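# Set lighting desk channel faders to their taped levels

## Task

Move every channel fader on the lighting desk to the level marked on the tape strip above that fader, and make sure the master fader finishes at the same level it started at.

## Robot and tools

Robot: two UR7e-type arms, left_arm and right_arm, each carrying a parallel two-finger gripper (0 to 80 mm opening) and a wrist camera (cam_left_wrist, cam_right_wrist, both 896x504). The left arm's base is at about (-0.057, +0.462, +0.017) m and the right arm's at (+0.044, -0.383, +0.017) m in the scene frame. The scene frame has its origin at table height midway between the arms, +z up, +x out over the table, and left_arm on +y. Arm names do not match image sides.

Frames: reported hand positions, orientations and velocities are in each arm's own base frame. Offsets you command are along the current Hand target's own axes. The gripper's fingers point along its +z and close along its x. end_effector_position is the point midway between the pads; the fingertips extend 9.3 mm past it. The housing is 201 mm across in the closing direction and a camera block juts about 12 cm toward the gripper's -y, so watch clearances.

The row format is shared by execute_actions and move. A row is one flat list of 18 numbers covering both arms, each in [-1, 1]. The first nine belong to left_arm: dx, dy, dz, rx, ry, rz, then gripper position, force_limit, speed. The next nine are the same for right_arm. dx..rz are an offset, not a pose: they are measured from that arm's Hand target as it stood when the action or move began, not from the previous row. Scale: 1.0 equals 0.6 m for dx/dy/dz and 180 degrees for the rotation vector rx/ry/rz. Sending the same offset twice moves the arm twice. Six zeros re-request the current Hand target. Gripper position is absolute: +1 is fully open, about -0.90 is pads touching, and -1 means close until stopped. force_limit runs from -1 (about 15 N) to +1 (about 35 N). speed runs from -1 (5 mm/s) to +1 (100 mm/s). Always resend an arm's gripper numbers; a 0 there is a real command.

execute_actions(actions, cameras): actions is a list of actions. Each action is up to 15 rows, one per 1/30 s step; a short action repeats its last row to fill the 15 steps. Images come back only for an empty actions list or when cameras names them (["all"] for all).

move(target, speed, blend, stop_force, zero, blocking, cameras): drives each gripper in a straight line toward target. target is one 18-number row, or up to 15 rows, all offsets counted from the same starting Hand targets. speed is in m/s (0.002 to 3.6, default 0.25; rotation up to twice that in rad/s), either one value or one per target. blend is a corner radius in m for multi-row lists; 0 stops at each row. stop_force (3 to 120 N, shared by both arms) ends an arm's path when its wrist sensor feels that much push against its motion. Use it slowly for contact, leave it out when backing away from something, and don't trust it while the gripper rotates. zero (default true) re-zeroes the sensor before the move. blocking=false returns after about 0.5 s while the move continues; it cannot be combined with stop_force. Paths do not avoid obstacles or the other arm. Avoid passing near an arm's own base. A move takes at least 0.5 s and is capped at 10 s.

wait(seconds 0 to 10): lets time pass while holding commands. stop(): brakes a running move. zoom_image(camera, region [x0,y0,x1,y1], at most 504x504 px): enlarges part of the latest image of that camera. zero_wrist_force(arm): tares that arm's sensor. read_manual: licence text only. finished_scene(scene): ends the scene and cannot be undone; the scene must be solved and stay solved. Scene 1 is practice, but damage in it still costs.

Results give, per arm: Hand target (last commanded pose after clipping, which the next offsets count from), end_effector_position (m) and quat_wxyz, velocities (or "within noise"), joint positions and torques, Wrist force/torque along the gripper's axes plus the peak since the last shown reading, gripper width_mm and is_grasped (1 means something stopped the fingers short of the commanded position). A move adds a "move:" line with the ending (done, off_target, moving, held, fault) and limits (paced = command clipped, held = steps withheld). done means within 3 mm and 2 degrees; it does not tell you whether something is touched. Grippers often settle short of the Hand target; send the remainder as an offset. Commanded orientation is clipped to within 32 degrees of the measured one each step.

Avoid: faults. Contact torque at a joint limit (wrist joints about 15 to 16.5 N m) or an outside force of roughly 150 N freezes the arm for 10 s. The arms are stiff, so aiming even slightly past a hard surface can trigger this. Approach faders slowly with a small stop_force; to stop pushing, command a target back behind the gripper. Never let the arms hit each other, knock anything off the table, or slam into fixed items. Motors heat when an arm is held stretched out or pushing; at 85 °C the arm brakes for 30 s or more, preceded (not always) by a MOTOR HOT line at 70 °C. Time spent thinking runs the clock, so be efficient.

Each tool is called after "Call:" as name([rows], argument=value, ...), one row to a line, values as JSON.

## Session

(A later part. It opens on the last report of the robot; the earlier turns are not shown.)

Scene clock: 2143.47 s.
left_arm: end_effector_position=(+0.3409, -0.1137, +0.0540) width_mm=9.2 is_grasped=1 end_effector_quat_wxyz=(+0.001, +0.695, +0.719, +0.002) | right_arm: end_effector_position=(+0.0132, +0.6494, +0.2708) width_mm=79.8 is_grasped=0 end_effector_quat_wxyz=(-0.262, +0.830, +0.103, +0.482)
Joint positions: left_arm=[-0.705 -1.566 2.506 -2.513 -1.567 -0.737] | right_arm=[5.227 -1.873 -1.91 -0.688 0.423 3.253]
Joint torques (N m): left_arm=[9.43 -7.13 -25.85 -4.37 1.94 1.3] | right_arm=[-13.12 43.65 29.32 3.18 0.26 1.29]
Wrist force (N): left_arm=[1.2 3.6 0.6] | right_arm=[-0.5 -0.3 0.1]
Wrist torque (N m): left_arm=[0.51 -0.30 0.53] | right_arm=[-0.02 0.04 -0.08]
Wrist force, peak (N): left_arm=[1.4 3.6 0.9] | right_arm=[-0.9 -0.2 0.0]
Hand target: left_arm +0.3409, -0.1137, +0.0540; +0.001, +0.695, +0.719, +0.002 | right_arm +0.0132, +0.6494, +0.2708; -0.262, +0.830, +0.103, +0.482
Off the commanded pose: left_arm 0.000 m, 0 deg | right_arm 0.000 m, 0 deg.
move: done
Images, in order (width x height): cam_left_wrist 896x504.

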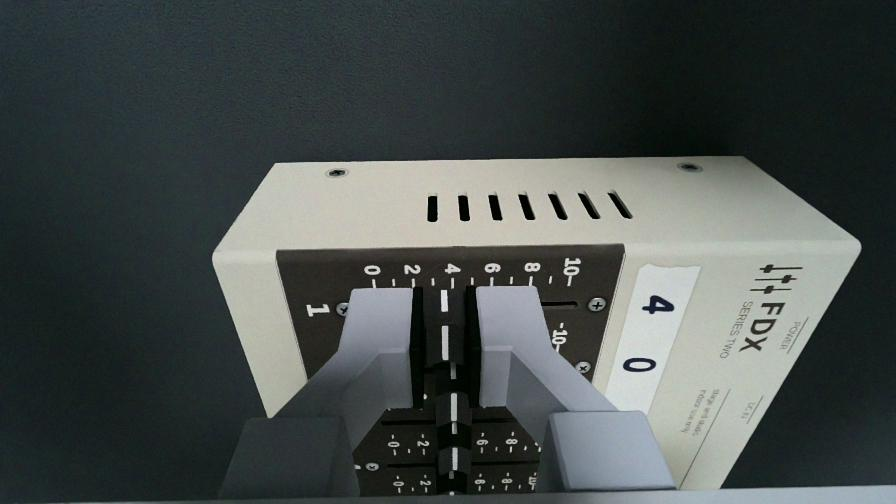

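Call:
move([
  [0, 0, 0, 0, 0, 0, 1, -1, 1, 0, 0, 0, 0, 0, 0, 0.996, 1, 1],
  [0, 0, -0.1, 0, 0, 0, 1, -1, 1, 0, 0, 0, 0, 0, 0, 0.996, 1, 1],
  [0.0258, -0.0635, -0.351, -0.08, -0.06, 0.07, 1, -1, 1, 0, 0, 0, 0, 0, 0, 0.996, 1, 1],
], speed=0.2)

Call:
move([
  [0.0421, -0.0024, 0.2817, 0.0796, 0.0603, -0.0696, 1, -1, 1, 0, 0, 0, 0, 0, 0, 0.996, 1, 1],
], speed=0.3, cameras=["cam_left_wrist"])

Call:
zoom_image(camera="cam_left_wrist", region=[240, 140, 660, 300])

Scene clock: 2203.13 s.
left_arm: end_effector_position=(+0.3015, -0.1000, +0.2645) width_mm=80.0 is_grasped=0 end_effector_quat_wxyz=(+0.154, +0.761, +0.629, +0.027) | right_arm: end_effector_position=(+0.0132, +0.6494, +0.2708) width_mm=79.8 is_grasped=0 end_effector_quat_wxyz=(-0.262, +0.830, +0.103, +0.482)
Joint positions: left_arm=[-0.767 -2.239 2.383 -2.029 -1.553 -0.574] | right_arm=[5.227 -1.873 -1.91 -0.688 0.423 3.253]
Joint torques (N m): left_arm=[9.62 -4.33 -17.31 -3.69 2.24 0.65] | right_arm=[-13.49 42.81 28.54 3.17 0.33 1.25]
Wrist force (N): left_arm=[0.3 2.5 0.2] | right_arm=[-0.6 -0.2 0.3]
Wrist torque (N m): left_arm=[0.37 -0.26 0.25] | right_arm=[-0.03 0.06 -0.08]
Wrist force, peak (N): left_arm=[0.1 4.3 2.1] | right_arm=[-0.7 -0.5 0.0]
Hand target: left_arm +0.3015, -0.0999, +0.2645; +0.154, +0.761, +0.629, +0.027 | right_arm +0.0132, +0.6494, +0.2708; -0.262, +0.830, +0.103, +0.482
Off the commanded pose: left_arm 0.000 m, 0 deg | right_arm 0.000 m, 0 deg.
move: done

Scene clock: 2204.30 s.
left_arm: end_effector_position=(+0.3451, -0.1093, +0.0996) width_mm=80.0 is_grasped=0 end_effector_quat_wxyz=(+0.001, +0.696, +0.718, +0.003) | right_arm: end_effector_position=(+0.0132, +0.6494, +0.2708) width_mm=79.8 is_grasped=0 end_effector_quat_wxyz=(-0.262, +0.830, +0.103, +0.482)
Joint positions: left_arm=[-0.688 -1.689 2.442 -2.326 -1.565 -0.719] | right_arm=[5.227 -1.873 -1.91 -0.688 0.423 3.253]
Joint torques (N m): left_arm=[-10.83 -4.43 -7.97 -3.87 1.83 -1.71] | right_arm=[-12.97 44.11 28.59 3.17 0.45 1.06]
Wrist force (N): left_arm=[0.7 3.8 0.7] | right_arm=[-0.8 -0.2 0.2]
Wrist torque (N m): left_arm=[0.52 -0.35 0.53] | right_arm=[-0.03 0.09 -0.08]
Wrist force, peak (N): left_arm=[0.1 5.0 3.3] | right_arm=[-0.8 -0.2 0.2]
Hand target: left_arm +0.3451, -0.1093, +0.0996; +0.001, +0.696, +0.718, +0.003 | right_arm +0.0132, +0.6494, +0.2708; -0.262, +0.830, +0.103, +0.482
Off the commanded pose: left_arm 0.000 m, 0 deg | right_arm 0.000 m, 0 deg.
move: done
Images, in order (width x height): cam_left_wrist 896x504.

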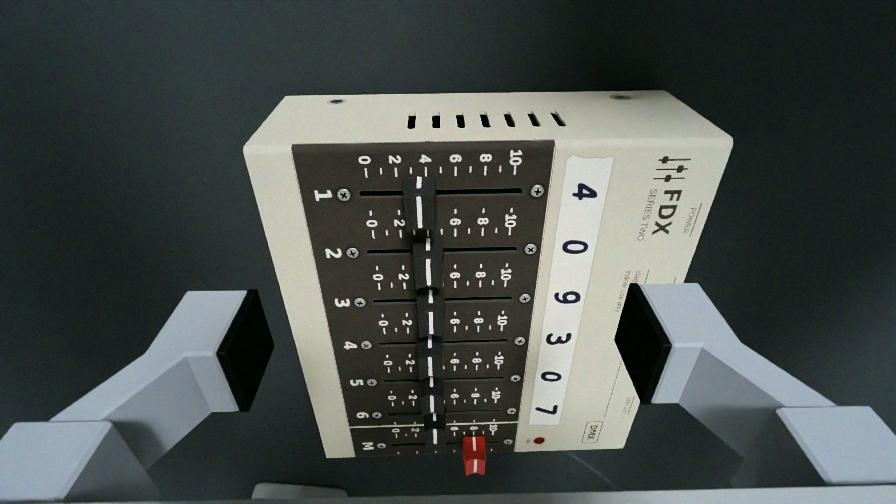

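Scaled by 1.200 from the camera's 896x504 image, which has a finer 1280x720 frame.

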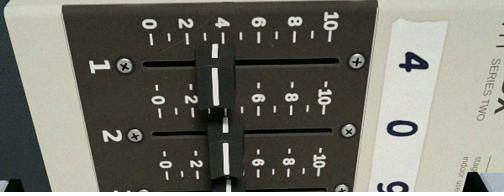

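Call:
execute_actions(actions=[])

Call:
zoom_image(camera="cam_left_wrist", region=[240, 140, 660, 300])

Scene clock: 2244.50 s.
left_arm: end_effector_position=(+0.3451, -0.1093, +0.0996) width_mm=80.0 is_grasped=0 end_effector_quat_wxyz=(+0.001, +0.696, +0.718, +0.003) | right_arm: end_effector_position=(+0.0132, +0.6494, +0.2708) width_mm=79.8 is_grasped=0 end_effector_quat_wxyz=(-0.262, +0.830, +0.103, +0.482)
Joint positions: left_arm=[-0.688 -1.689 2.443 -2.327 -1.565 -0.719] | right_arm=[5.227 -1.873 -1.91 -0.688 0.423 3.253]
Joint velocities: within noise
Joint torques (N m): left_arm=[-11.05 -4.3 -8.72 -4.44 2 -1.53] | right_arm=[-13.25 43.63 27.95 3.17 0.23 1.32]
Wrist force (N): left_arm=[0.5 3.4 0.7] | right_arm=[-0.5 0.2 0.0]
Wrist torque (N m): left_arm=[0.48 -0.34 0.53] | right_arm=[0.01 0.05 -0.08]
Wrist force, peak (N): left_arm=[0.7 3.8 0.8] | right_arm=[-0.8 -0.6 0.0]
Hand target: left_arm +0.3451, -0.1093, +0.0996; +0.001, +0.696, +0.718, +0.003 | right_arm +0.0132, +0.6494, +0.2708; -0.262, +0.830, +0.103, +0.482
Tool commands: left_gripper/position=+1.0 left_gripper/force_limit=-1.0 left_gripper/speed=+1.0 right_gripper/position=+0.996 right_gripper/force_limit=+1.0 right_gripper/speed=+1.0
Off the commanded pose: left_arm 0.000 m, 0 deg | right_arm 0.000 m, 0 deg.

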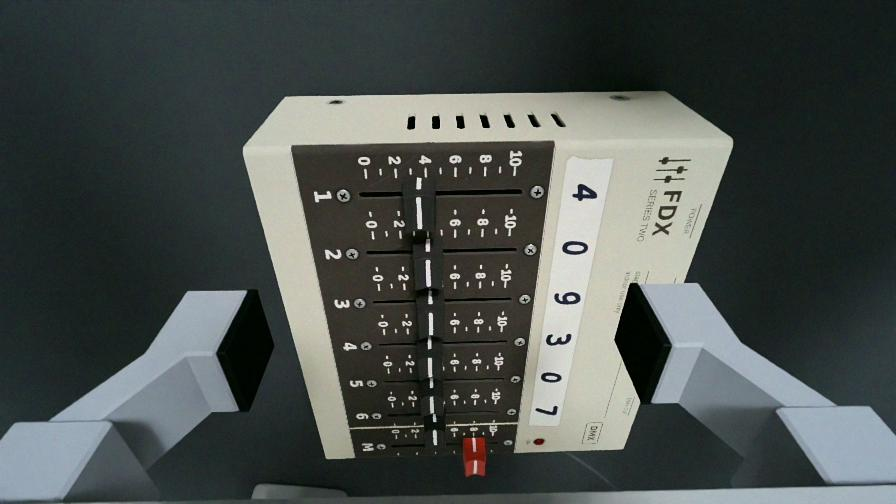

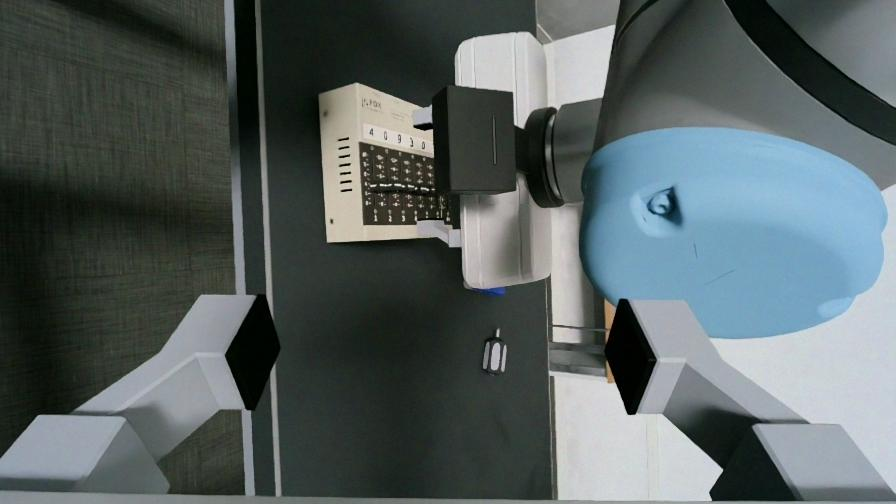

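Scaled by 1.200 from the camera's 896x504 image, which has a finer 1280x720 frame.

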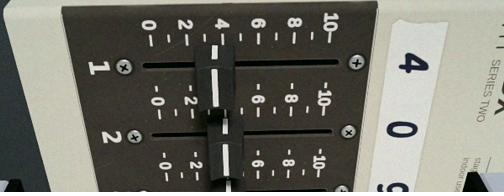

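Call:
move([
  [-0.0096,-0.0081,0.0747,0,0,0,1,-1,1,0,0,0,0,0,0,0.996,1,1],
  [-0.0096,-0.0081,0.0747,0,0,0,-1,-1,0.7,0,0,0,0,0,0,0.996,1,1],
], speed=0.2, cameras=["cam_left_wrist"])

Call:
zoom_image(camera="cam_left_wrist", region=[395, 240, 495, 380])

Scene clock: 2250.63 s.
left_arm: end_effector_position=(+0.3406, -0.1151, +0.0547) width_mm=9.0 is_grasped=1 end_effector_quat_wxyz=(+0.001, +0.696, +0.718, +0.003) | right_arm: end_effector_position=(+0.0132, +0.6494, +0.2708) width_mm=79.8 is_grasped=0 end_effector_quat_wxyz=(-0.262, +0.830, +0.103, +0.482)
Joint positions: left_arm=[-0.709 -1.568 2.505 -2.51 -1.565 -0.741] | right_arm=[5.227 -1.873 -1.91 -0.688 0.423 3.253]
Joint torques (N m): left_arm=[10.3 -7.5 -25.79 -4.43 1.88 1.36] | right_arm=[-12.86 43.18 28.68 2.66 0.35 1.13]
Wrist force (N): left_arm=[1.0 3.3 1.0] | right_arm=[-0.2 -0.2 0.0]
Wrist torque (N m): left_arm=[0.49 -0.34 0.52] | right_arm=[-0.03 0.02 -0.07]
Wrist force, peak (N): left_arm=[0.6 3.9 -0.8] | right_arm=[-0.9 -0.2 -0.2]
Hand target: left_arm +0.3406, -0.1151, +0.0547; +0.001, +0.696, +0.718, +0.003 | right_arm +0.0132, +0.6494, +0.2708; -0.262, +0.830, +0.103, +0.482
Off the commanded pose: left_arm 0.000 m, 0 deg | right_arm 0.000 m, 0 deg.
move: done
Images, in order (width x height): cam_left_wrist 896x504.

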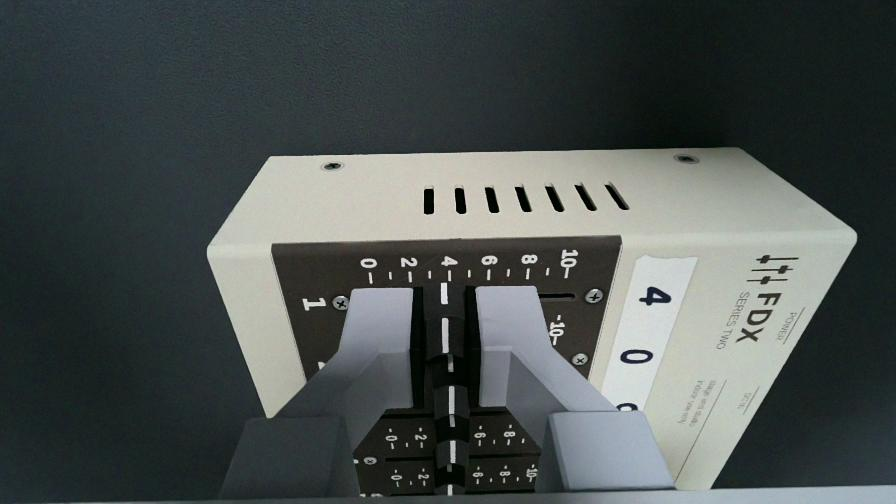

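Scaled by 3.600 from the camera's 896x504 image, which has a finer 1280x720 frame.

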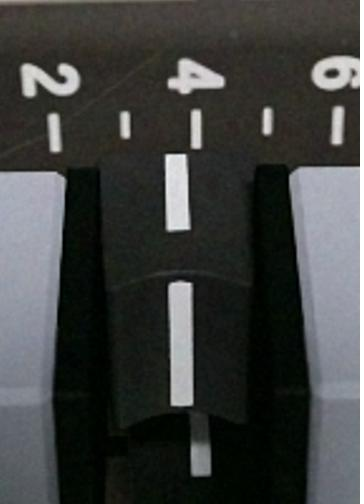

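Call:
move([
  [0.0026,0,0,0,0,0,-1,-1,0.7,0,0,0,0,0,0,0.996,1,1],
  [0.0026,0,0,0,0,0,1,-1,1,0,0,0,0,0,0,0.996,1,1],
  [-0.0278,0.0367,0,0,0,0,1,-1,1,0,0,0,0,0,0,0.996,1,1],
  [-0.0278,0.0367,0,0,0,0,-1,-1,0.7,0,0,0,0,0,0,0.996,1,1],
  [-0.0278,0.0367,0,0,0,0,1,-1,1,0,0,0,0,0,0,0.996,1,1],
  [0.039,0.0733,0,0,0,0,1,-1,1,0,0,0,0,0,0,0.996,1,1],
  [0.039,0.0733,0,0,0,0,-1,-1,0.7,0,0,0,0,0,0,0.996,1,1],
], speed=0.2, cameras=["cam_left_wrist"])

Call:
zoom_image(camera="cam_left_wrist", region=[395, 240, 495, 380])

Scene clock: 2274.63 s.
left_arm: end_effector_position=(+0.3839, -0.0903, +0.0550) width_mm=9.0 is_grasped=0 end_effector_quat_wxyz=(+0.001, +0.696, +0.718, +0.003) | right_arm: end_effector_position=(+0.0132, +0.6494, +0.2708) width_mm=79.8 is_grasped=0 end_effector_quat_wxyz=(-0.262, +0.830, +0.103, +0.482)
Joint positions: left_arm=[-0.579 -1.486 2.416 -2.504 -1.565 -0.611] | right_arm=[5.227 -1.873 -1.91 -0.688 0.423 3.253]
Joint torques (N m): left_arm=[9.47 -26.45 -5.25 -3.86 -1.37 1.22] | right_arm=[-12.96 43.38 28.39 2.62 0.52 1.1]
Wrist force (N): left_arm=[-0.1 3.9 1.2] | right_arm=[-0.5 -0.2 0.0]
Wrist torque (N m): left_arm=[0.49 -0.36 0.43] | right_arm=[-0.03 0.05 -0.08]
Wrist force, peak (N): left_arm=[-0.6 6.0 2.3] | right_arm=[-0.9 -0.2 0.2]
Hand target: left_arm +0.3839, -0.0903, +0.0550; +0.001, +0.696, +0.718, +0.003 | right_arm +0.0132, +0.6494, +0.2708; -0.262, +0.830, +0.103, +0.482
Off the commanded pose: left_arm 0.000 m, 0 deg | right_arm 0.000 m, 0 deg.
move: done
Images, in order (width x height): cam_left_wrist 896x504.

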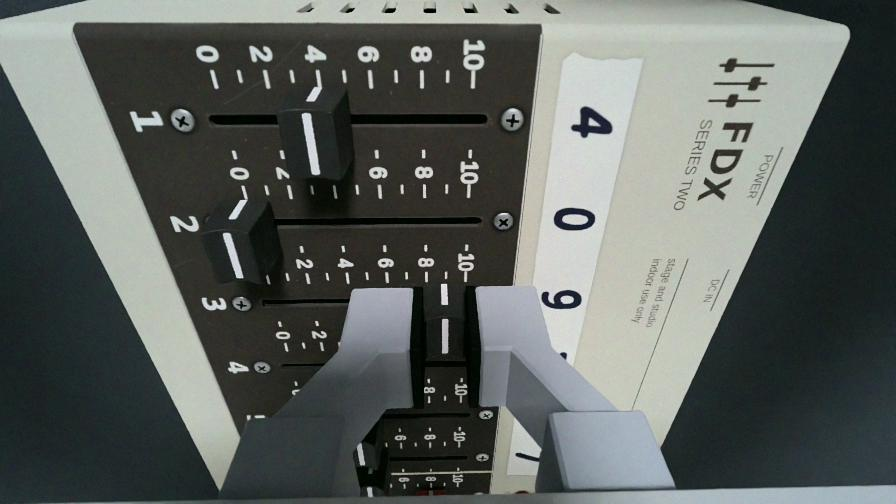

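Scaled by 3.600 from the camera's 896x504 image, which has a finer 1280x720 frame.

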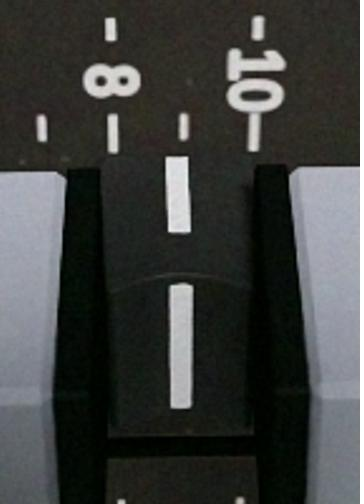

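Call:
move([
  [0,0,0,0,0,0,1,-1,1,0,0,0,0,0,0,0.996,1,1],
  [-0.0437,0.0367,0,0,0,0,1,-1,1,0,0,0,0,0,0,0.996,1,1],
  [-0.0437,0.0367,0,0,0,0,-1,-1,0.7,0,0,0,0,0,0,0.996,1,1],
  [-0.0437,0.0367,0,0,0,0,1,-1,1,0,0,0,0,0,0,0.996,1,1],
  [-0.0657,0.0733,0,0,0,0,1,-1,1,0,0,0,0,0,0,0.996,1,1],
  [-0.0657,0.0733,0,0,0,0,-1,-1,0.7,0,0,0,0,0,0,0.996,1,1],
  [-0.0657,0.0733,0,0,0,0,1,-1,1,0,0,0,0,0,0,0.996,1,1],
  [-0.0135,0.11,0,0,0,0,1,-1,1,0,0,0,0,0,0,0.996,1,1],
  [-0.0135,0.11,0,0,0,0,-1,-1,0.7,0,0,0,0,0,0,0.996,1,1],
], speed=0.2, cameras=["cam_left_wrist"])

Call:
zoom_image(camera="cam_left_wrist", region=[395, 240, 495, 380])

Scene clock: 2297.43 s.
left_arm: end_effector_position=(+0.4501, -0.0963, +0.0553) width_mm=9.0 is_grasped=0 end_effector_quat_wxyz=(+0.001, +0.696, +0.718, +0.003) | right_arm: end_effector_position=(+0.0132, +0.6494, +0.2708) width_mm=79.8 is_grasped=0 end_effector_quat_wxyz=(-0.262, +0.830, +0.103, +0.482)
Joint positions: left_arm=[-0.507 -1.349 2.241 -2.466 -1.565 -0.539] | right_arm=[5.227 -1.873 -1.91 -0.688 0.423 3.253]
Joint torques (N m): left_arm=[0.43 -33.68 -6.14 -4.14 -1.7 1.39] | right_arm=[-12.29 42.94 28.58 2.51 0.41 0.92]
Wrist force (N): left_arm=[-0.5 4.2 1.2] | right_arm=[-0.4 -0.2 0.0]
Wrist torque (N m): left_arm=[0.51 -0.34 0.43] | right_arm=[-0.03 0.05 -0.08]
Wrist force, peak (N): left_arm=[1.6 4.2 0.5] | right_arm=[-1.0 0.1 0.1]
Hand target: left_arm +0.4501, -0.0963, +0.0553; +0.001, +0.696, +0.718, +0.003 | right_arm +0.0132, +0.6494, +0.2708; -0.262, +0.830, +0.103, +0.482
Off the commanded pose: left_arm 0.000 m, 0 deg | right_arm 0.000 m, 0 deg.
move: done
Images, in order (width x height): cam_left_wrist 896x504.

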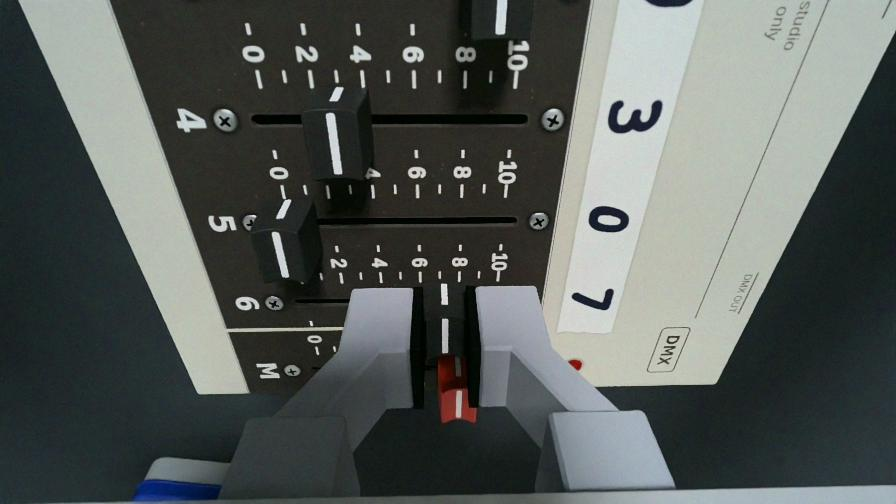

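Scaled by 3.600 from the camera's 896x504 image, which has a finer 1280x720 frame.

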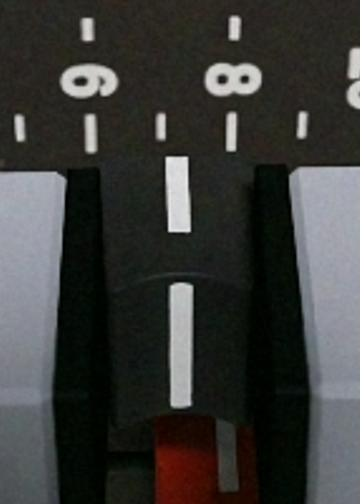

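Call:
move([
  [-0.0025,0,0,0,0,0,-1,-1,0.7,0,0,0,0,0,0,0.996,1,1],
  [-0.0025,0,0,0,0,0,1,-1,1,0,0,0,0,0,0,0.996,1,1],
  [-0.0025,0,-0.0333,0,0,0,1,-1,1,0,0,0,0,0,0,0.996,1,1],
  [-0.0148,-0.1833,-0.0747,0,0,0,1,-1,1,0,0,0,0,0,0,0.996,1,1],
], speed=0.25, blend=[0,0,0.01,0], cameras=["cam_left_wrist"])

Call:
zoom_image(camera="cam_left_wrist", region=[320, 130, 560, 290])

Call:
zoom_image(camera="cam_left_wrist", region=[320, 290, 560, 460])

Scene clock: 2317.63 s.
left_arm: end_effector_position=(+0.3403, -0.1089, +0.0996) width_mm=80.0 is_grasped=0 end_effector_quat_wxyz=(+0.001, +0.696, +0.718, +0.003) end_effector_velocity=(+0.000, +0.000, +0.001) end_effector_angular_velocity=(-0.002, -0.004, +0.002) | right_arm: end_effector_position=(+0.0132, +0.6494, +0.2708) width_mm=79.8 is_grasped=0 end_effector_quat_wxyz=(-0.262, +0.830, +0.103, +0.482)
Joint positions: left_arm=[-0.696 -1.702 2.454 -2.324 -1.565 -0.727] | right_arm=[5.227 -1.873 -1.91 -0.688 0.423 3.253]
Joint velocities: left_arm=[-0.002 -0.005 0.001 0 0.001 -0.004] | right_arm=[within noise]
Joint torques (N m): left_arm=[-10.45 -19.03 -9.04 -2.44 0.42 -1.69] | right_arm=[-13.14 43.18 28.07 2.51 0.26 1.22]
Wrist force (N): left_arm=[0.3 3.7 0.7] | right_arm=[-0.6 -0.2 0.1]
Wrist torque (N m): left_arm=[0.51 -0.31 0.53] | right_arm=[-0.02 0.06 -0.08]
Wrist force, peak (N): left_arm=[0.5 6.7 -1.8] | right_arm=[-0.9 0.0 0.1]
Hand target: left_arm +0.3402, -0.1088, +0.0995; +0.001, +0.696, +0.718, +0.003 | right_arm +0.0132, +0.6494, +0.2708; -0.262, +0.830, +0.103, +0.482
Off the commanded pose: left_arm 0.000 m, 0 deg | right_arm 0.000 m, 0 deg.
move: done
Images, in order (width x height): cam_left_wrist 896x504.

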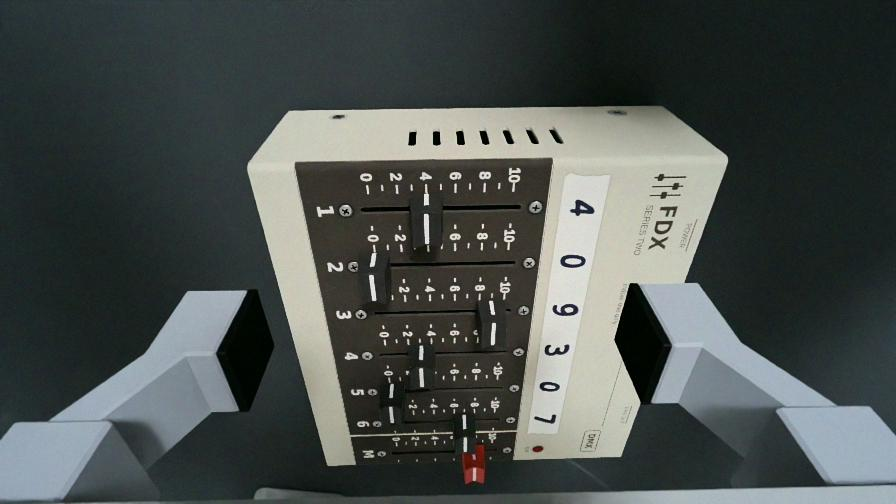

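Scaled by 2.100 from the camera's 896x504 image, which has a finer 1280x720 frame.

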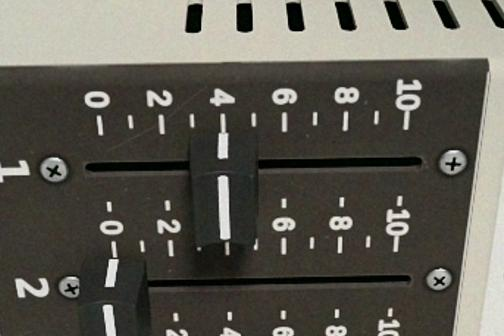

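Scaled by 2.100 from the camera's 896x504 image, which has a finer 1280x720 frame.

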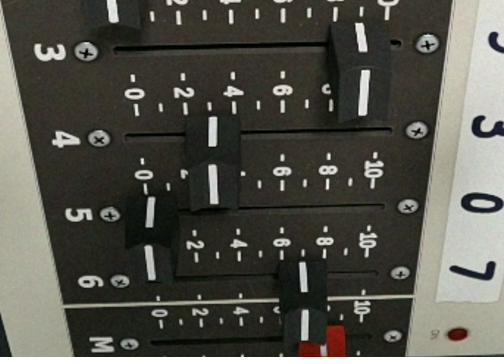

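Call:
move([
  [-0.0486,0.1105,0.045,0,0,0,1,-1,1,0,0,0,0,0,0,0.996,1,1],
  [-0.0486,0.1105,0.0738,0,0,0,1,-1,1,0,0,0,0,0,0,0.996,1,1],
  [-0.0153,0.1105,0.0738,0,0,0,1,-1,1,0,0,0,0,0,0,0.996,1,1],
  [-0.0153,0.1105,0.0738,0,0,0,-1,-1,0.7,0,0,0,0,0,0,0.996,1,1],
], speed=0.2, cameras=["cam_left_wrist"])

Call:
zoom_image(camera="cam_left_wrist", region=[395, 240, 495, 380])

Scene clock: 2370.20 s.
left_arm: end_effector_position=(+0.4070, -0.1158, +0.0556) width_mm=9.0 is_grasped=0 end_effector_quat_wxyz=(+0.001, +0.696, +0.718, +0.003) | right_arm: end_effector_position=(+0.0132, +0.6494, +0.2708) width_mm=79.8 is_grasped=0 end_effector_quat_wxyz=(-0.262, +0.830, +0.103, +0.482)
Joint positions: left_arm=[-0.601 -1.425 2.34 -2.488 -1.565 -0.632] | right_arm=[5.227 -1.873 -1.91 -0.688 0.423 3.253]
Joint torques (N m): left_arm=[8.96 -14.54 -14.39 -0.33 -1.56 1.25] | right_arm=[-13.1 44.73 28.5 2.2 0.55 0.98]
Wrist force (N): left_arm=[1.1 4.0 0.4] | right_arm=[-0.4 -0.1 0.0]
Wrist torque (N m): left_arm=[0.51 -0.32 0.43] | right_arm=[-0.01 0.04 -0.08]
Wrist force, peak (N): left_arm=[-0.3 5.9 1.5] | right_arm=[-0.9 -0.4 0.1]
Hand target: left_arm +0.4070, -0.1158, +0.0556; +0.001, +0.696, +0.718, +0.003 | right_arm +0.0132, +0.6494, +0.2708; -0.262, +0.830, +0.103, +0.482
Off the commanded pose: left_arm 0.000 m, 0 deg | right_arm 0.000 m, 0 deg.
move: done
Images, in order (width x height): cam_left_wrist 896x504.

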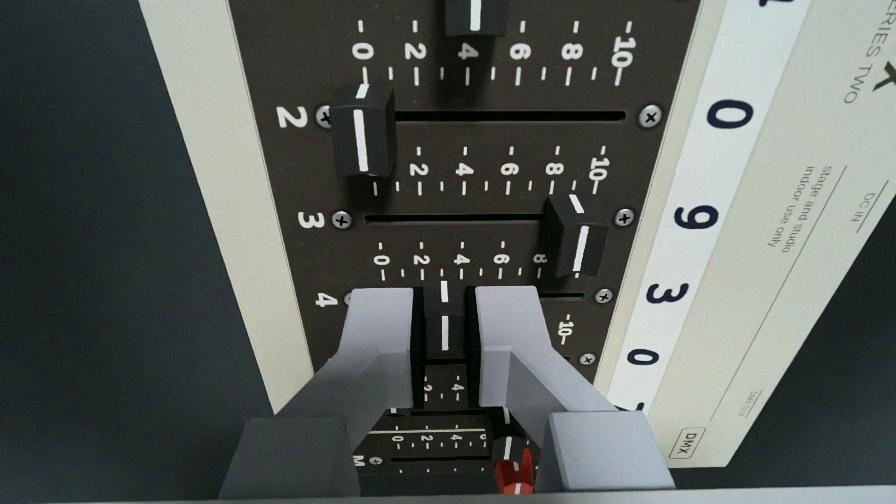

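Scaled by 3.600 from the camera's 896x504 image, which has a finer 1280x720 frame.

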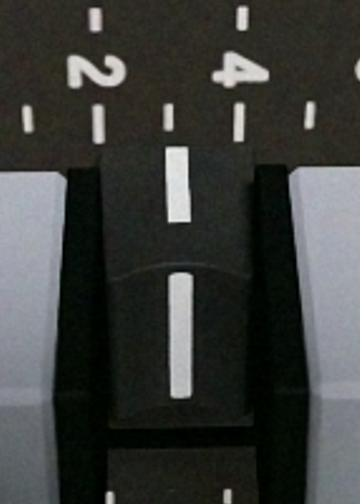

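Call:
move([
  [0,0,0,0,0,0,1,-1,1,0,0,0,0,0,0,0.996,1,1],
  [0.0333,0,0,0,0,0,1,-1,1,0,0,0,0,0,0,0.996,1,1],
  [0,0,0,0,0,0,1,-1,1,0,0,0,0,0,0,0.996,1,1],
  [0,0,0,0,0,0,-1,-1,0.7,0,0,0,0,0,0,0.996,1,1],
], speed=0.2, cameras=["cam_left_wrist"])

Call:
zoom_image(camera="cam_left_wrist", region=[395, 240, 495, 380])

Call:
move([
  [0,0,0,0,0,0,1,-1,1,0,0,0,0,0,0,0.996,1,1],
  [-0.0333,0,0,0,0,0,1,-1,1,0,0,0,0,0,0,0.996,1,1],
  [0,0,0,0,0,0,1,-1,1,0,0,0,0,0,0,0.996,1,1],
  [0,0,0,0,0,0,-1,-1,0.7,0,0,0,0,0,0,0.996,1,1],
], speed=0.2, cameras=["cam_left_wrist"])

Call:
zoom_image(camera="cam_left_wrist", region=[395, 240, 495, 380])

Scene clock: 2382.57 s.
left_arm: end_effector_position=(+0.4070, -0.1158, +0.0556) width_mm=9.0 is_grasped=0 end_effector_quat_wxyz=(+0.001, +0.696, +0.718, +0.003) | right_arm: end_effector_position=(+0.0132, +0.6494, +0.2708) width_mm=79.8 is_grasped=0 end_effector_quat_wxyz=(-0.262, +0.830, +0.103, +0.482)
Joint positions: left_arm=[-0.601 -1.425 2.34 -2.488 -1.565 -0.632] | right_arm=[5.227 -1.873 -1.91 -0.688 0.423 3.253]
Joint torques (N m): left_arm=[-11.52 -29.94 -7.08 -4.16 1.99 -1.71] | right_arm=[-12.87 43.13 28.44 2.17 0.35 1.18]
Wrist force (N): left_arm=[1.5 2.7 0.4] | right_arm=[-0.6 -0.1 -0.2]
Wrist torque (N m): left_arm=[0.48 -0.27 0.53] | right_arm=[-0.01 0.06 -0.07]
Wrist force, peak (N): left_arm=[2.8 3.6 0.8] | right_arm=[-0.8 -0.1 -0.2]
Hand target: left_arm +0.4070, -0.1158, +0.0556; +0.001, +0.696, +0.718, +0.003 | right_arm +0.0132, +0.6494, +0.2708; -0.262, +0.830, +0.103, +0.482
Off the commanded pose: left_arm 0.000 m, 0 deg | right_arm 0.000 m, 0 deg.
move: done
Images, in order (width x height): cam_left_wrist 896x504.

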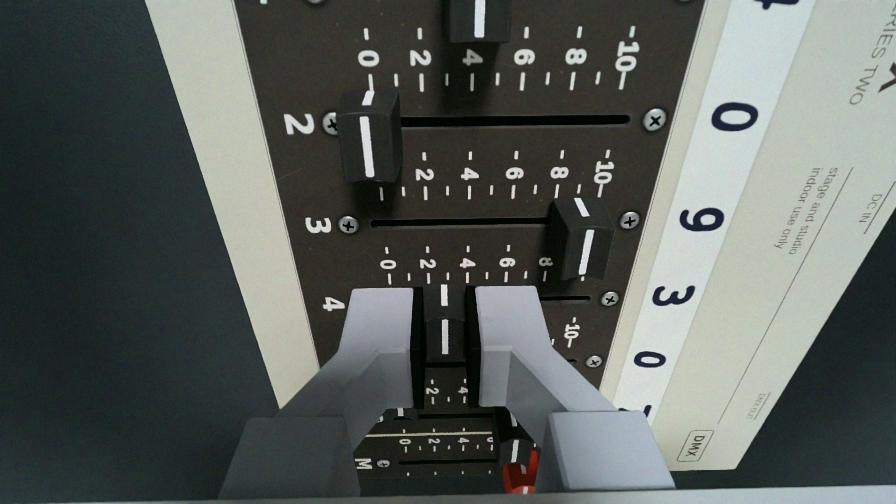

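Scaled by 3.600 from the camera's 896x504 image, which has a finer 1280x720 frame.

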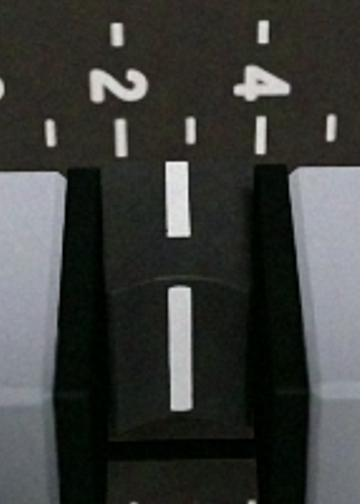

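Scene clock: 2385.73 s.
left_arm: end_effector_position=(+0.4070, -0.1158, +0.0556) width_mm=9.0 is_grasped=0 end_effector_quat_wxyz=(+0.001, +0.696, +0.718, +0.003) | right_arm: end_effector_position=(+0.0132, +0.6494, +0.2708) width_mm=79.8 is_grasped=0 end_effector_quat_wxyz=(-0.262, +0.830, +0.103, +0.482)
Joint positions: left_arm=[-0.601 -1.425 2.34 -2.488 -1.565 -0.632] | right_arm=[5.227 -1.873 -1.91 -0.688 0.423 3.253]
Joint torques (N m): left_arm=[9.92 -17.52 -14.52 -0.23 -1.68 1.37] | right_arm=[-13.02 43.76 29.21 2.05 0.56 1.13]
Wrist force (N): left_arm=[-0.5 4.2 1.3] | right_arm=[-0.1 -0.3 -0.1]
Wrist torque (N m): left_arm=[0.51 -0.34 0.43] | right_arm=[-0.04 0.01 -0.08]
Wrist force, peak (N): left_arm=[2.8 3.5 0.5] | right_arm=[-0.6 -0.6 -0.2]
Hand target: left_arm +0.4070, -0.1158, +0.0556; +0.001, +0.696, +0.718, +0.003 | right_arm +0.0132, +0.6494, +0.2708; -0.262, +0.830, +0.103, +0.482
Off the commanded pose: left_arm 0.000 m, 0 deg | right_arm 0.000 m, 0 deg.
move: done
Images, in order (width x height): cam_left_wrist 896x504.

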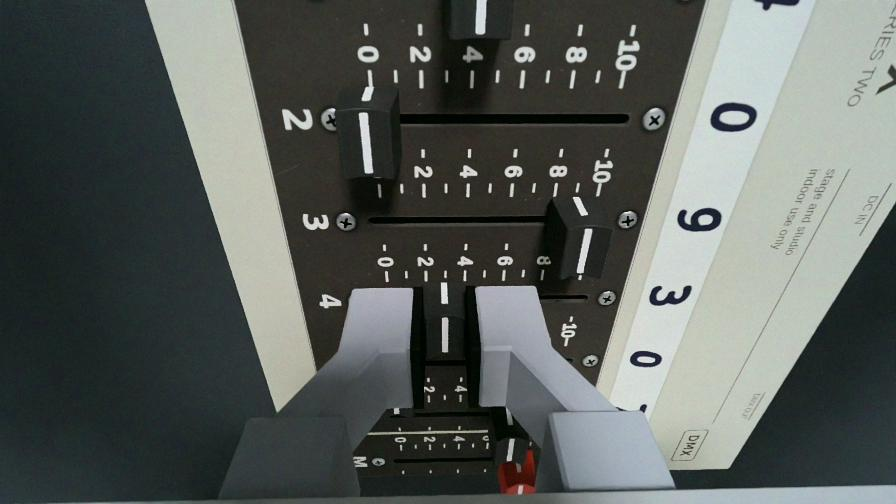

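Scaled by 3.600 from the camera's 896x504 image, which has a finer 1280x720 frame.

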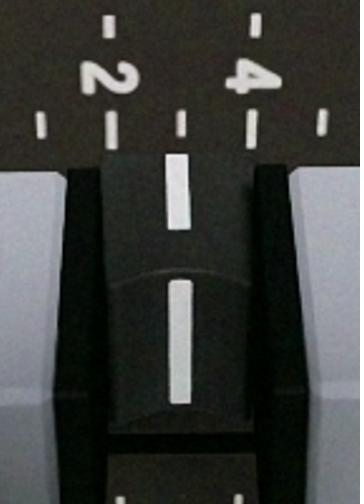

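Call:
move([
  [0,0,0,0,0,0,1,-1,1,0,0,0,0,0,0,0.996,1,1],
  [0.0333,0,0,0,0,0,1,-1,1,0,0,0,0,0,0,0.996,1,1],
  [0,0,0,0,0,0,1,-1,1,0,0,0,0,0,0,0.996,1,1],
  [0,0,0,0,0,0,-1,-1,0.7,0,0,0,0,0,0,0.996,1,1],
], speed=0.08, cameras=["cam_left_wrist"])

Call:
zoom_image(camera="cam_left_wrist", region=[395, 240, 495, 380])

Call:
move([
  [0,0,0,0,0,0,1,-1,1,0,0,0,0,0,0,0.996,1,1],
  [-0.0333,0,0,0,0,0,1,-1,1,0,0,0,0,0,0,0.996,1,1],
  [0,0,0,0,0,0,1,-1,1,0,0,0,0,0,0,0.996,1,1],
  [0,0,0,0,0,0,-1,-1,0.7,0,0,0,0,0,0,0.996,1,1],
], speed=0.08, cameras=["cam_left_wrist"])

Call:
zoom_image(camera="cam_left_wrist", region=[395, 240, 495, 380])

Scene clock: 2434.03 s.
left_arm: end_effector_position=(+0.4070, -0.1158, +0.0556) width_mm=9.0 is_grasped=0 end_effector_quat_wxyz=(+0.001, +0.696, +0.718, +0.003) | right_arm: end_effector_position=(+0.0132, +0.6494, +0.2708) width_mm=79.8 is_grasped=0 end_effector_quat_wxyz=(-0.262, +0.830, +0.103, +0.482)
Joint positions: left_arm=[-0.601 -1.425 2.34 -2.488 -1.565 -0.632] | right_arm=[5.227 -1.873 -1.91 -0.688 0.423 3.253]
Joint torques (N m): left_arm=[2.15 -30.25 -5.69 -4.01 1.84 -1.61] | right_arm=[-12.14 43.41 29.43 1.93 0.34 0.93]
Wrist force (N): left_arm=[0.8 3.6 0.6] | right_arm=[-0.6 -0.2 -0.1]
Wrist torque (N m): left_arm=[0.50 -0.31 0.52] | right_arm=[-0.02 0.07 -0.08]
Wrist force, peak (N): left_arm=[-0.5 4.2 1.3] | right_arm=[-0.9 0.2 -0.2]
Hand target: left_arm +0.4070, -0.1158, +0.0556; +0.001, +0.696, +0.718, +0.003 | right_arm +0.0132, +0.6494, +0.2708; -0.262, +0.830, +0.103, +0.482
Off the commanded pose: left_arm 0.000 m, 0 deg | right_arm 0.000 m, 0 deg.
move: done
Images, in order (width x height): cam_left_wrist 896x504.

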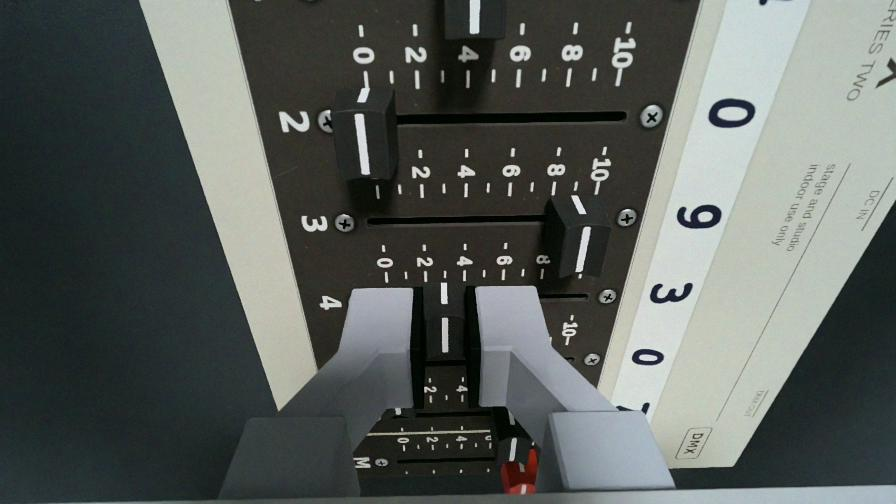

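Scaled by 3.600 from the camera's 896x504 image, which has a finer 1280x720 frame.

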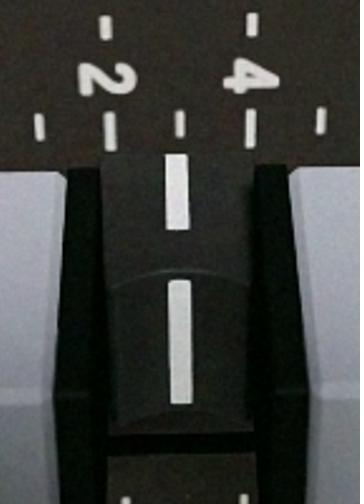

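Scene clock: 2437.20 s.
left_arm: end_effector_position=(+0.4070, -0.1158, +0.0556) width_mm=9.0 is_grasped=0 end_effector_quat_wxyz=(+0.001, +0.696, +0.718, +0.003) | right_arm: end_effector_position=(+0.0132, +0.6494, +0.2708) width_mm=79.8 is_grasped=0 end_effector_quat_wxyz=(-0.262, +0.830, +0.103, +0.482)
Joint positions: left_arm=[-0.601 -1.425 2.34 -2.488 -1.565 -0.632] | right_arm=[5.227 -1.873 -1.91 -0.688 0.423 3.253]
Joint torques (N m): left_arm=[-6.35 -14.28 -25.55 -0.33 -1.58 1.3] | right_arm=[-13.03 42.75 27.98 2.06 0.46 1.22]
Wrist force (N): left_arm=[-0.3 3.7 1.0] | right_arm=[-0.4 -0.1 0.0]
Wrist torque (N m): left_arm=[0.49 -0.31 0.44] | right_arm=[-0.01 0.04 -0.08]
Wrist force, peak (N): left_arm=[-0.1 3.8 1.1] | right_arm=[-1.0 -0.1 0.0]
Hand target: left_arm +0.4070, -0.1158, +0.0556; +0.001, +0.696, +0.718, +0.003 | right_arm +0.0132, +0.6494, +0.2708; -0.262, +0.830, +0.103, +0.482
Off the commanded pose: left_arm 0.000 m, 0 deg | right_arm 0.000 m, 0 deg.
move: done
Images, in order (width x height): cam_left_wrist 896x504.

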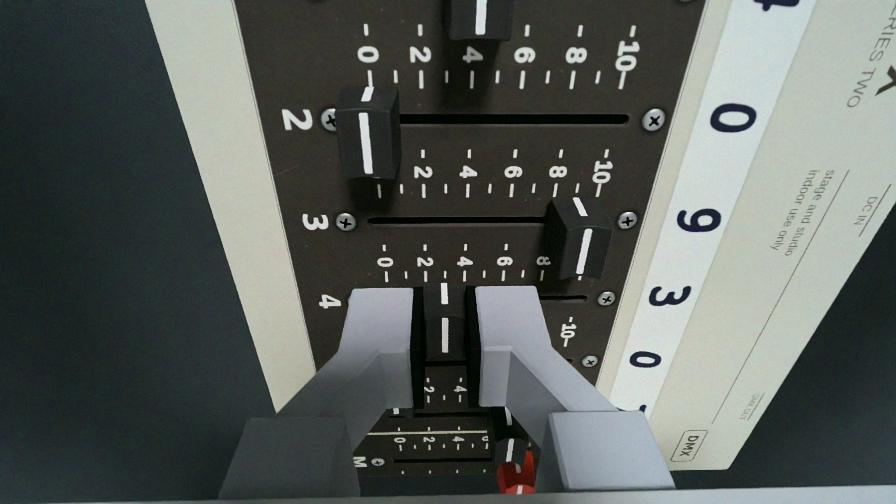

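Scaled by 3.600 from the camera's 896x504 image, which has a finer 1280x720 frame.

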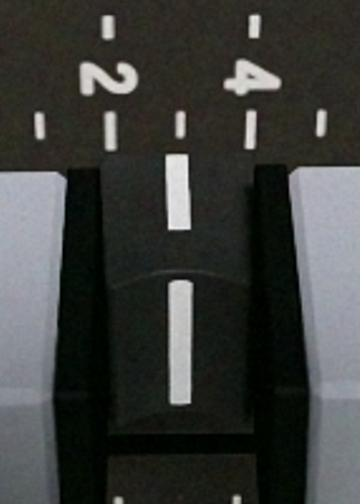

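Call:
move([
  [0,0,0,0,0,0,1,-1,1,0,0,0,0,0,0,0.996,1,1],
  [0,0.0367,0,0,0,0,1,-1,1,0,0,0,0,0,0,0.996,1,1],
  [0,0.0367,0,0,0,0,-1,-1,0.7,0,0,0,0,0,0,0.996,1,1],
], speed=0.1, cameras=["cam_left_wrist"])

Call:
zoom_image(camera="cam_left_wrist", region=[395, 240, 495, 380])

Call:
move([
  [0,0,0,0,0,0,1,-1,1,0,0,0,0,0,0,0.996,1,1],
  [0.0297,0.0367,0,0,0,0,1,-1,1,0,0,0,0,0,0,0.996,1,1],
  [0.0297,0.0367,0,0,0,0,-1,-1,0.7,0,0,0,0,0,0,0.996,1,1],
], speed=0.1, cameras=["cam_left_wrist"])

Call:
zoom_image(camera="cam_left_wrist", region=[395, 240, 495, 380])

Call:
move([
  [0,0,0,0,0,0,1,-1,1,0,0,0,0,0,0,0.996,1,1],
  [-0.0519,-0.0367,0,0,0,0,1,-1,1,0,0,0,0,0,0,0.996,1,1],
  [-0.0519,-0.0367,0,0,0,0,-1,-1,0.7,0,0,0,0,0,0,0.996,1,1],
], speed=0.1, cameras=["cam_left_wrist"])

Call:
zoom_image(camera="cam_left_wrist", region=[395, 240, 495, 380])

Call:
move([
  [0,0,0,0,0,0,1,-1,1,0,0,0,0,0,0,0.996,1,1],
  [0.0223,-0.0367,0,0,0,0,1,-1,1,0,0,0,0,0,0,0.996,1,1],
  [0.0223,-0.0367,0,0,0,0,-1,-1,0.7,0,0,0,0,0,0,0.996,1,1],
], speed=0.1, cameras=["cam_left_wrist"])

Call:
zoom_image(camera="cam_left_wrist", region=[395, 240, 495, 380])

Scene clock: 2464.37 s.
left_arm: end_effector_position=(+0.4290, -0.1151, +0.0557) width_mm=9.0 is_grasped=0 end_effector_quat_wxyz=(+0.001, +0.696, +0.718, +0.003) | right_arm: end_effector_position=(+0.0132, +0.6494, +0.2708) width_mm=79.8 is_grasped=0 end_effector_quat_wxyz=(-0.262, +0.830, +0.103, +0.482)
Joint positions: left_arm=[-0.57 -1.382 2.284 -2.476 -1.565 -0.601] | right_arm=[5.227 -1.873 -1.91 -0.688 0.423 3.253]
Joint torques (N m): left_arm=[-10.44 -32.81 -6.09 -3.89 -1.25 -1.64] | right_arm=[-11.94 42.68 26.76 1.73 0.28 0.99]
Wrist force (N): left_arm=[-0.4 4.3 1.0] | right_arm=[-0.5 -0.4 0.0]
Wrist torque (N m): left_arm=[0.51 -0.34 0.43] | right_arm=[-0.04 0.05 -0.08]
Wrist force, peak (N): left_arm=[-0.2 4.4 1.1] | right_arm=[-0.9 -0.2 0.1]
Hand target: left_arm +0.4290, -0.1151, +0.0557; +0.001, +0.696, +0.718, +0.003 | right_arm +0.0132, +0.6494, +0.2708; -0.262, +0.830, +0.103, +0.482
Off the commanded pose: left_arm 0.000 m, 0 deg | right_arm 0.000 m, 0 deg.
move: done
Images, in order (width x height): cam_left_wrist 896x504.

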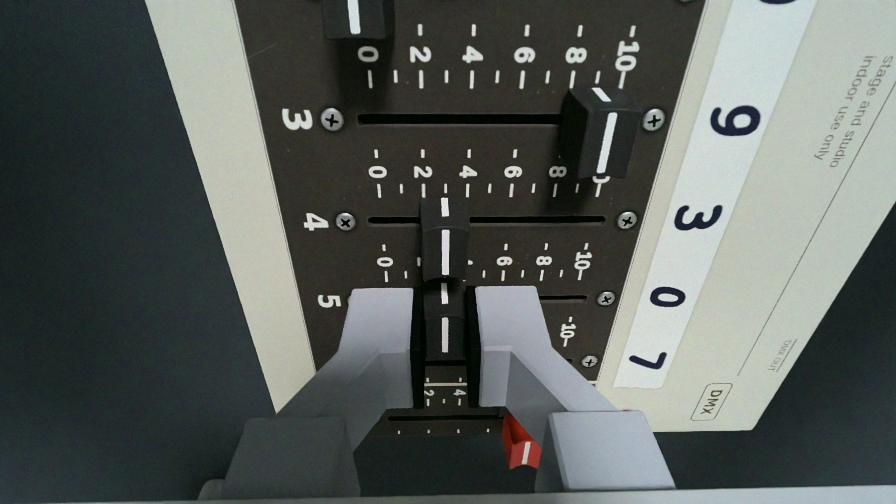

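Scaled by 3.600 from the camera's 896x504 image, which has a finer 1280x720 frame.

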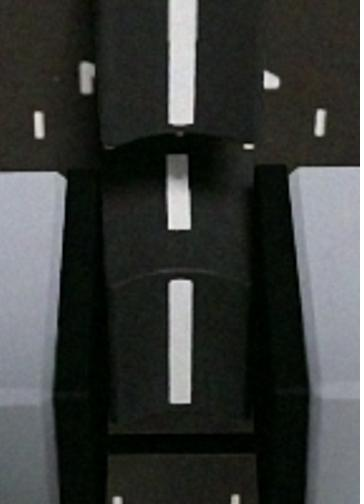

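Scene clock: 2467.13 s.
left_arm: end_effector_position=(+0.4504, -0.0966, +0.0559) width_mm=9.0 is_grasped=0 end_effector_quat_wxyz=(+0.001, +0.696, +0.718, +0.003) | right_arm: end_effector_position=(+0.0132, +0.6494, +0.2708) width_mm=79.8 is_grasped=0 end_effector_quat_wxyz=(-0.262, +0.830, +0.103, +0.482)
Joint positions: left_arm=[-0.507 -1.349 2.239 -2.464 -1.565 -0.539] | right_arm=[5.227 -1.873 -1.91 -0.688 0.423 3.253]
Joint torques (N m): left_arm=[-11.24 -33.42 -7 -4.37 -1.39 1.44] | right_arm=[-13.18 42.24 28.52 1.72 0.29 1.11]
Wrist force (N): left_arm=[1.6 3.6 0.6] | right_arm=[-0.5 -0.2 0.0]
Wrist torque (N m): left_arm=[0.53 -0.33 0.43] | right_arm=[-0.02 0.05 -0.08]
Wrist force, peak (N): left_arm=[1.4 4.1 0.6] | right_arm=[-0.9 0.1 0.0]
Hand target: left_arm +0.4504, -0.0966, +0.0559; +0.001, +0.696, +0.718, +0.003 | right_arm +0.0132, +0.6494, +0.2708; -0.262, +0.830, +0.103, +0.482
Off the commanded pose: left_arm 0.000 m, 0 deg | right_arm 0.000 m, 0 deg.
move: done
Images, in order (width x height): cam_left_wrist 896x504.

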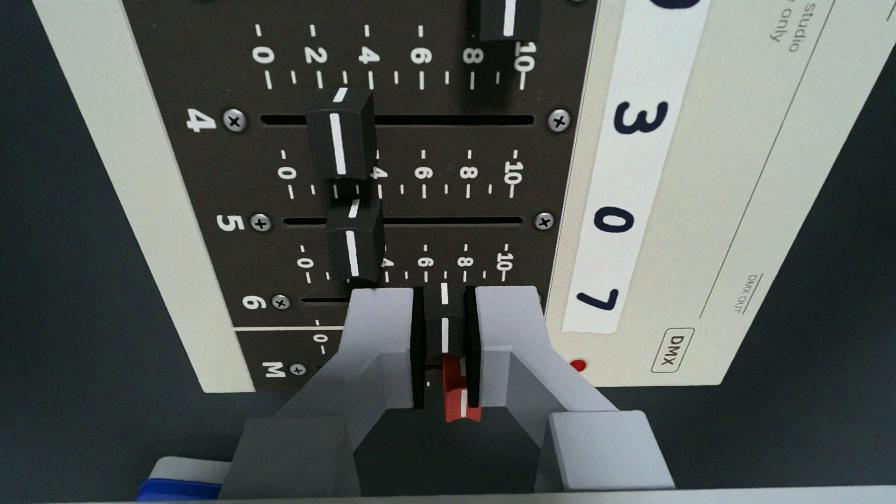

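Scaled by 3.600 from the camera's 896x504 image, which has a finer 1280x720 frame.

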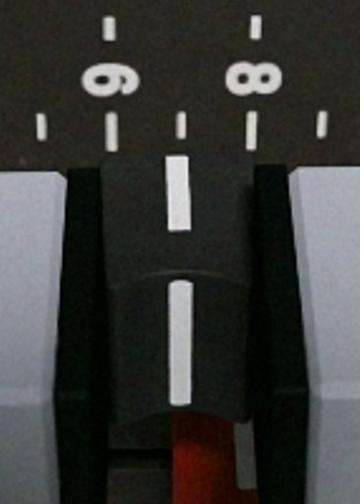

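Scene clock: 2470.00 s.
left_arm: end_effector_position=(+0.4294, -0.1284, +0.0556) width_mm=9.0 is_grasped=0 end_effector_quat_wxyz=(+0.001, +0.696, +0.718, +0.003) | right_arm: end_effector_position=(+0.0132, +0.6494, +0.2708) width_mm=79.8 is_grasped=0 end_effector_quat_wxyz=(-0.262, +0.830, +0.103, +0.482)
Joint positions: left_arm=[-0.595 -1.373 2.273 -2.473 -1.565 -0.627] | right_arm=[5.227 -1.873 -1.91 -0.688 0.423 3.253]
Joint torques (N m): left_arm=[-10.41 -16.2 -27.02 -0.35 1.83 -1.6] | right_arm=[-12.57 42.4 27.62 1.86 0.31 1.13]
Wrist force (N): left_arm=[1.7 3.1 -0.3] | right_arm=[-0.5 -0.1 0.1]
Wrist torque (N m): left_arm=[0.51 -0.32 0.52] | right_arm=[0.00 0.05 -0.07]
Wrist force, peak (N): left_arm=[1.6 4.2 0.4] | right_arm=[-0.8 -0.5 -0.2]
Hand target: left_arm +0.4294, -0.1284, +0.0556; +0.001, +0.696, +0.718, +0.003 | right_arm +0.0132, +0.6494, +0.2708; -0.262, +0.830, +0.103, +0.482
Off the commanded pose: left_arm 0.000 m, 0 deg | right_arm 0.000 m, 0 deg.
move: done
Images, in order (width x height): cam_left_wrist 896x504.

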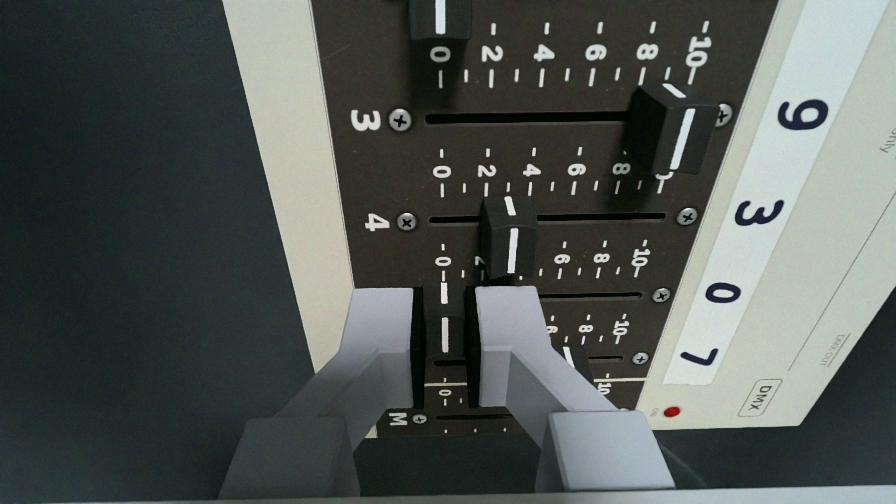

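Scaled by 3.600 from the camera's 896x504 image, which has a finer 1280x720 frame.

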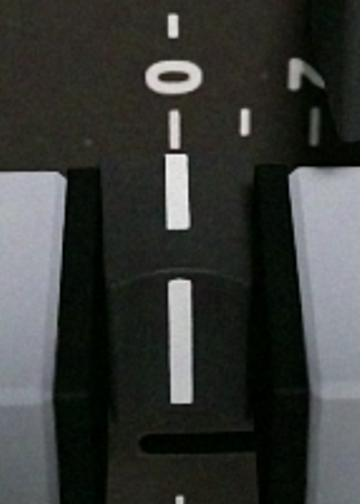

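Scene clock: 2472.77 s.
left_arm: end_effector_position=(+0.4070, -0.1157, +0.0556) width_mm=9.0 is_grasped=0 end_effector_quat_wxyz=(+0.001, +0.696, +0.718, +0.003) | right_arm: end_effector_position=(+0.0132, +0.6494, +0.2708) width_mm=79.8 is_grasped=0 end_effector_quat_wxyz=(-0.262, +0.830, +0.103, +0.482)
Joint positions: left_arm=[-0.601 -1.425 2.34 -2.488 -1.565 -0.632] | right_arm=[5.227 -1.873 -1.91 -0.688 0.423 3.253]
Joint torques (N m): left_arm=[8.95 -14.53 -21.82 -0.38 1.81 1.36] | right_arm=[-12.41 43.69 28 1.85 0.27 1]
Wrist force (N): left_arm=[1.2 3.7 0.5] | right_arm=[-0.6 -0.2 0.0]
Wrist torque (N m): left_arm=[0.48 -0.32 0.52] | right_arm=[-0.02 0.06 -0.08]
Wrist force, peak (N): left_arm=[0.4 4.3 0.3] | right_arm=[-0.9 -0.3 -0.1]
Hand target: left_arm +0.4070, -0.1157, +0.0556; +0.001, +0.696, +0.718, +0.003 | right_arm +0.0132, +0.6494, +0.2708; -0.262, +0.830, +0.103, +0.482
Off the commanded pose: left_arm 0.000 m, 0 deg | right_arm 0.000 m, 0 deg.
move: done
Images, in order (width x height): cam_left_wrist 896x504.

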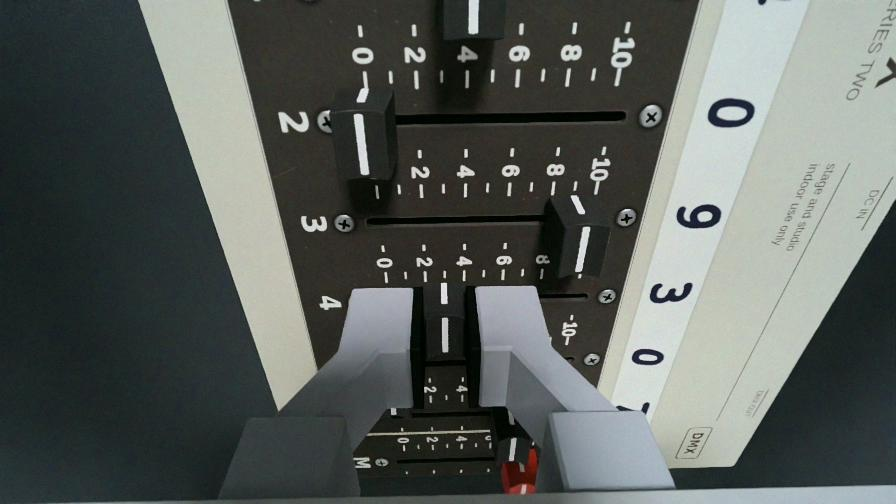

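Scaled by 3.600 from the camera's 896x504 image, which has a finer 1280x720 frame.

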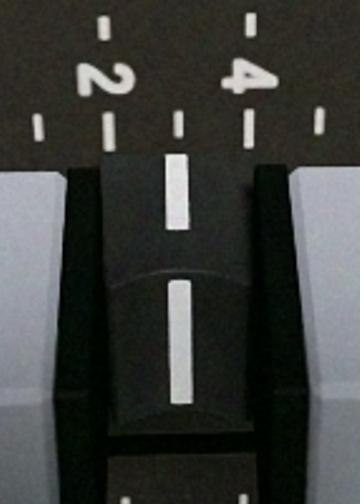

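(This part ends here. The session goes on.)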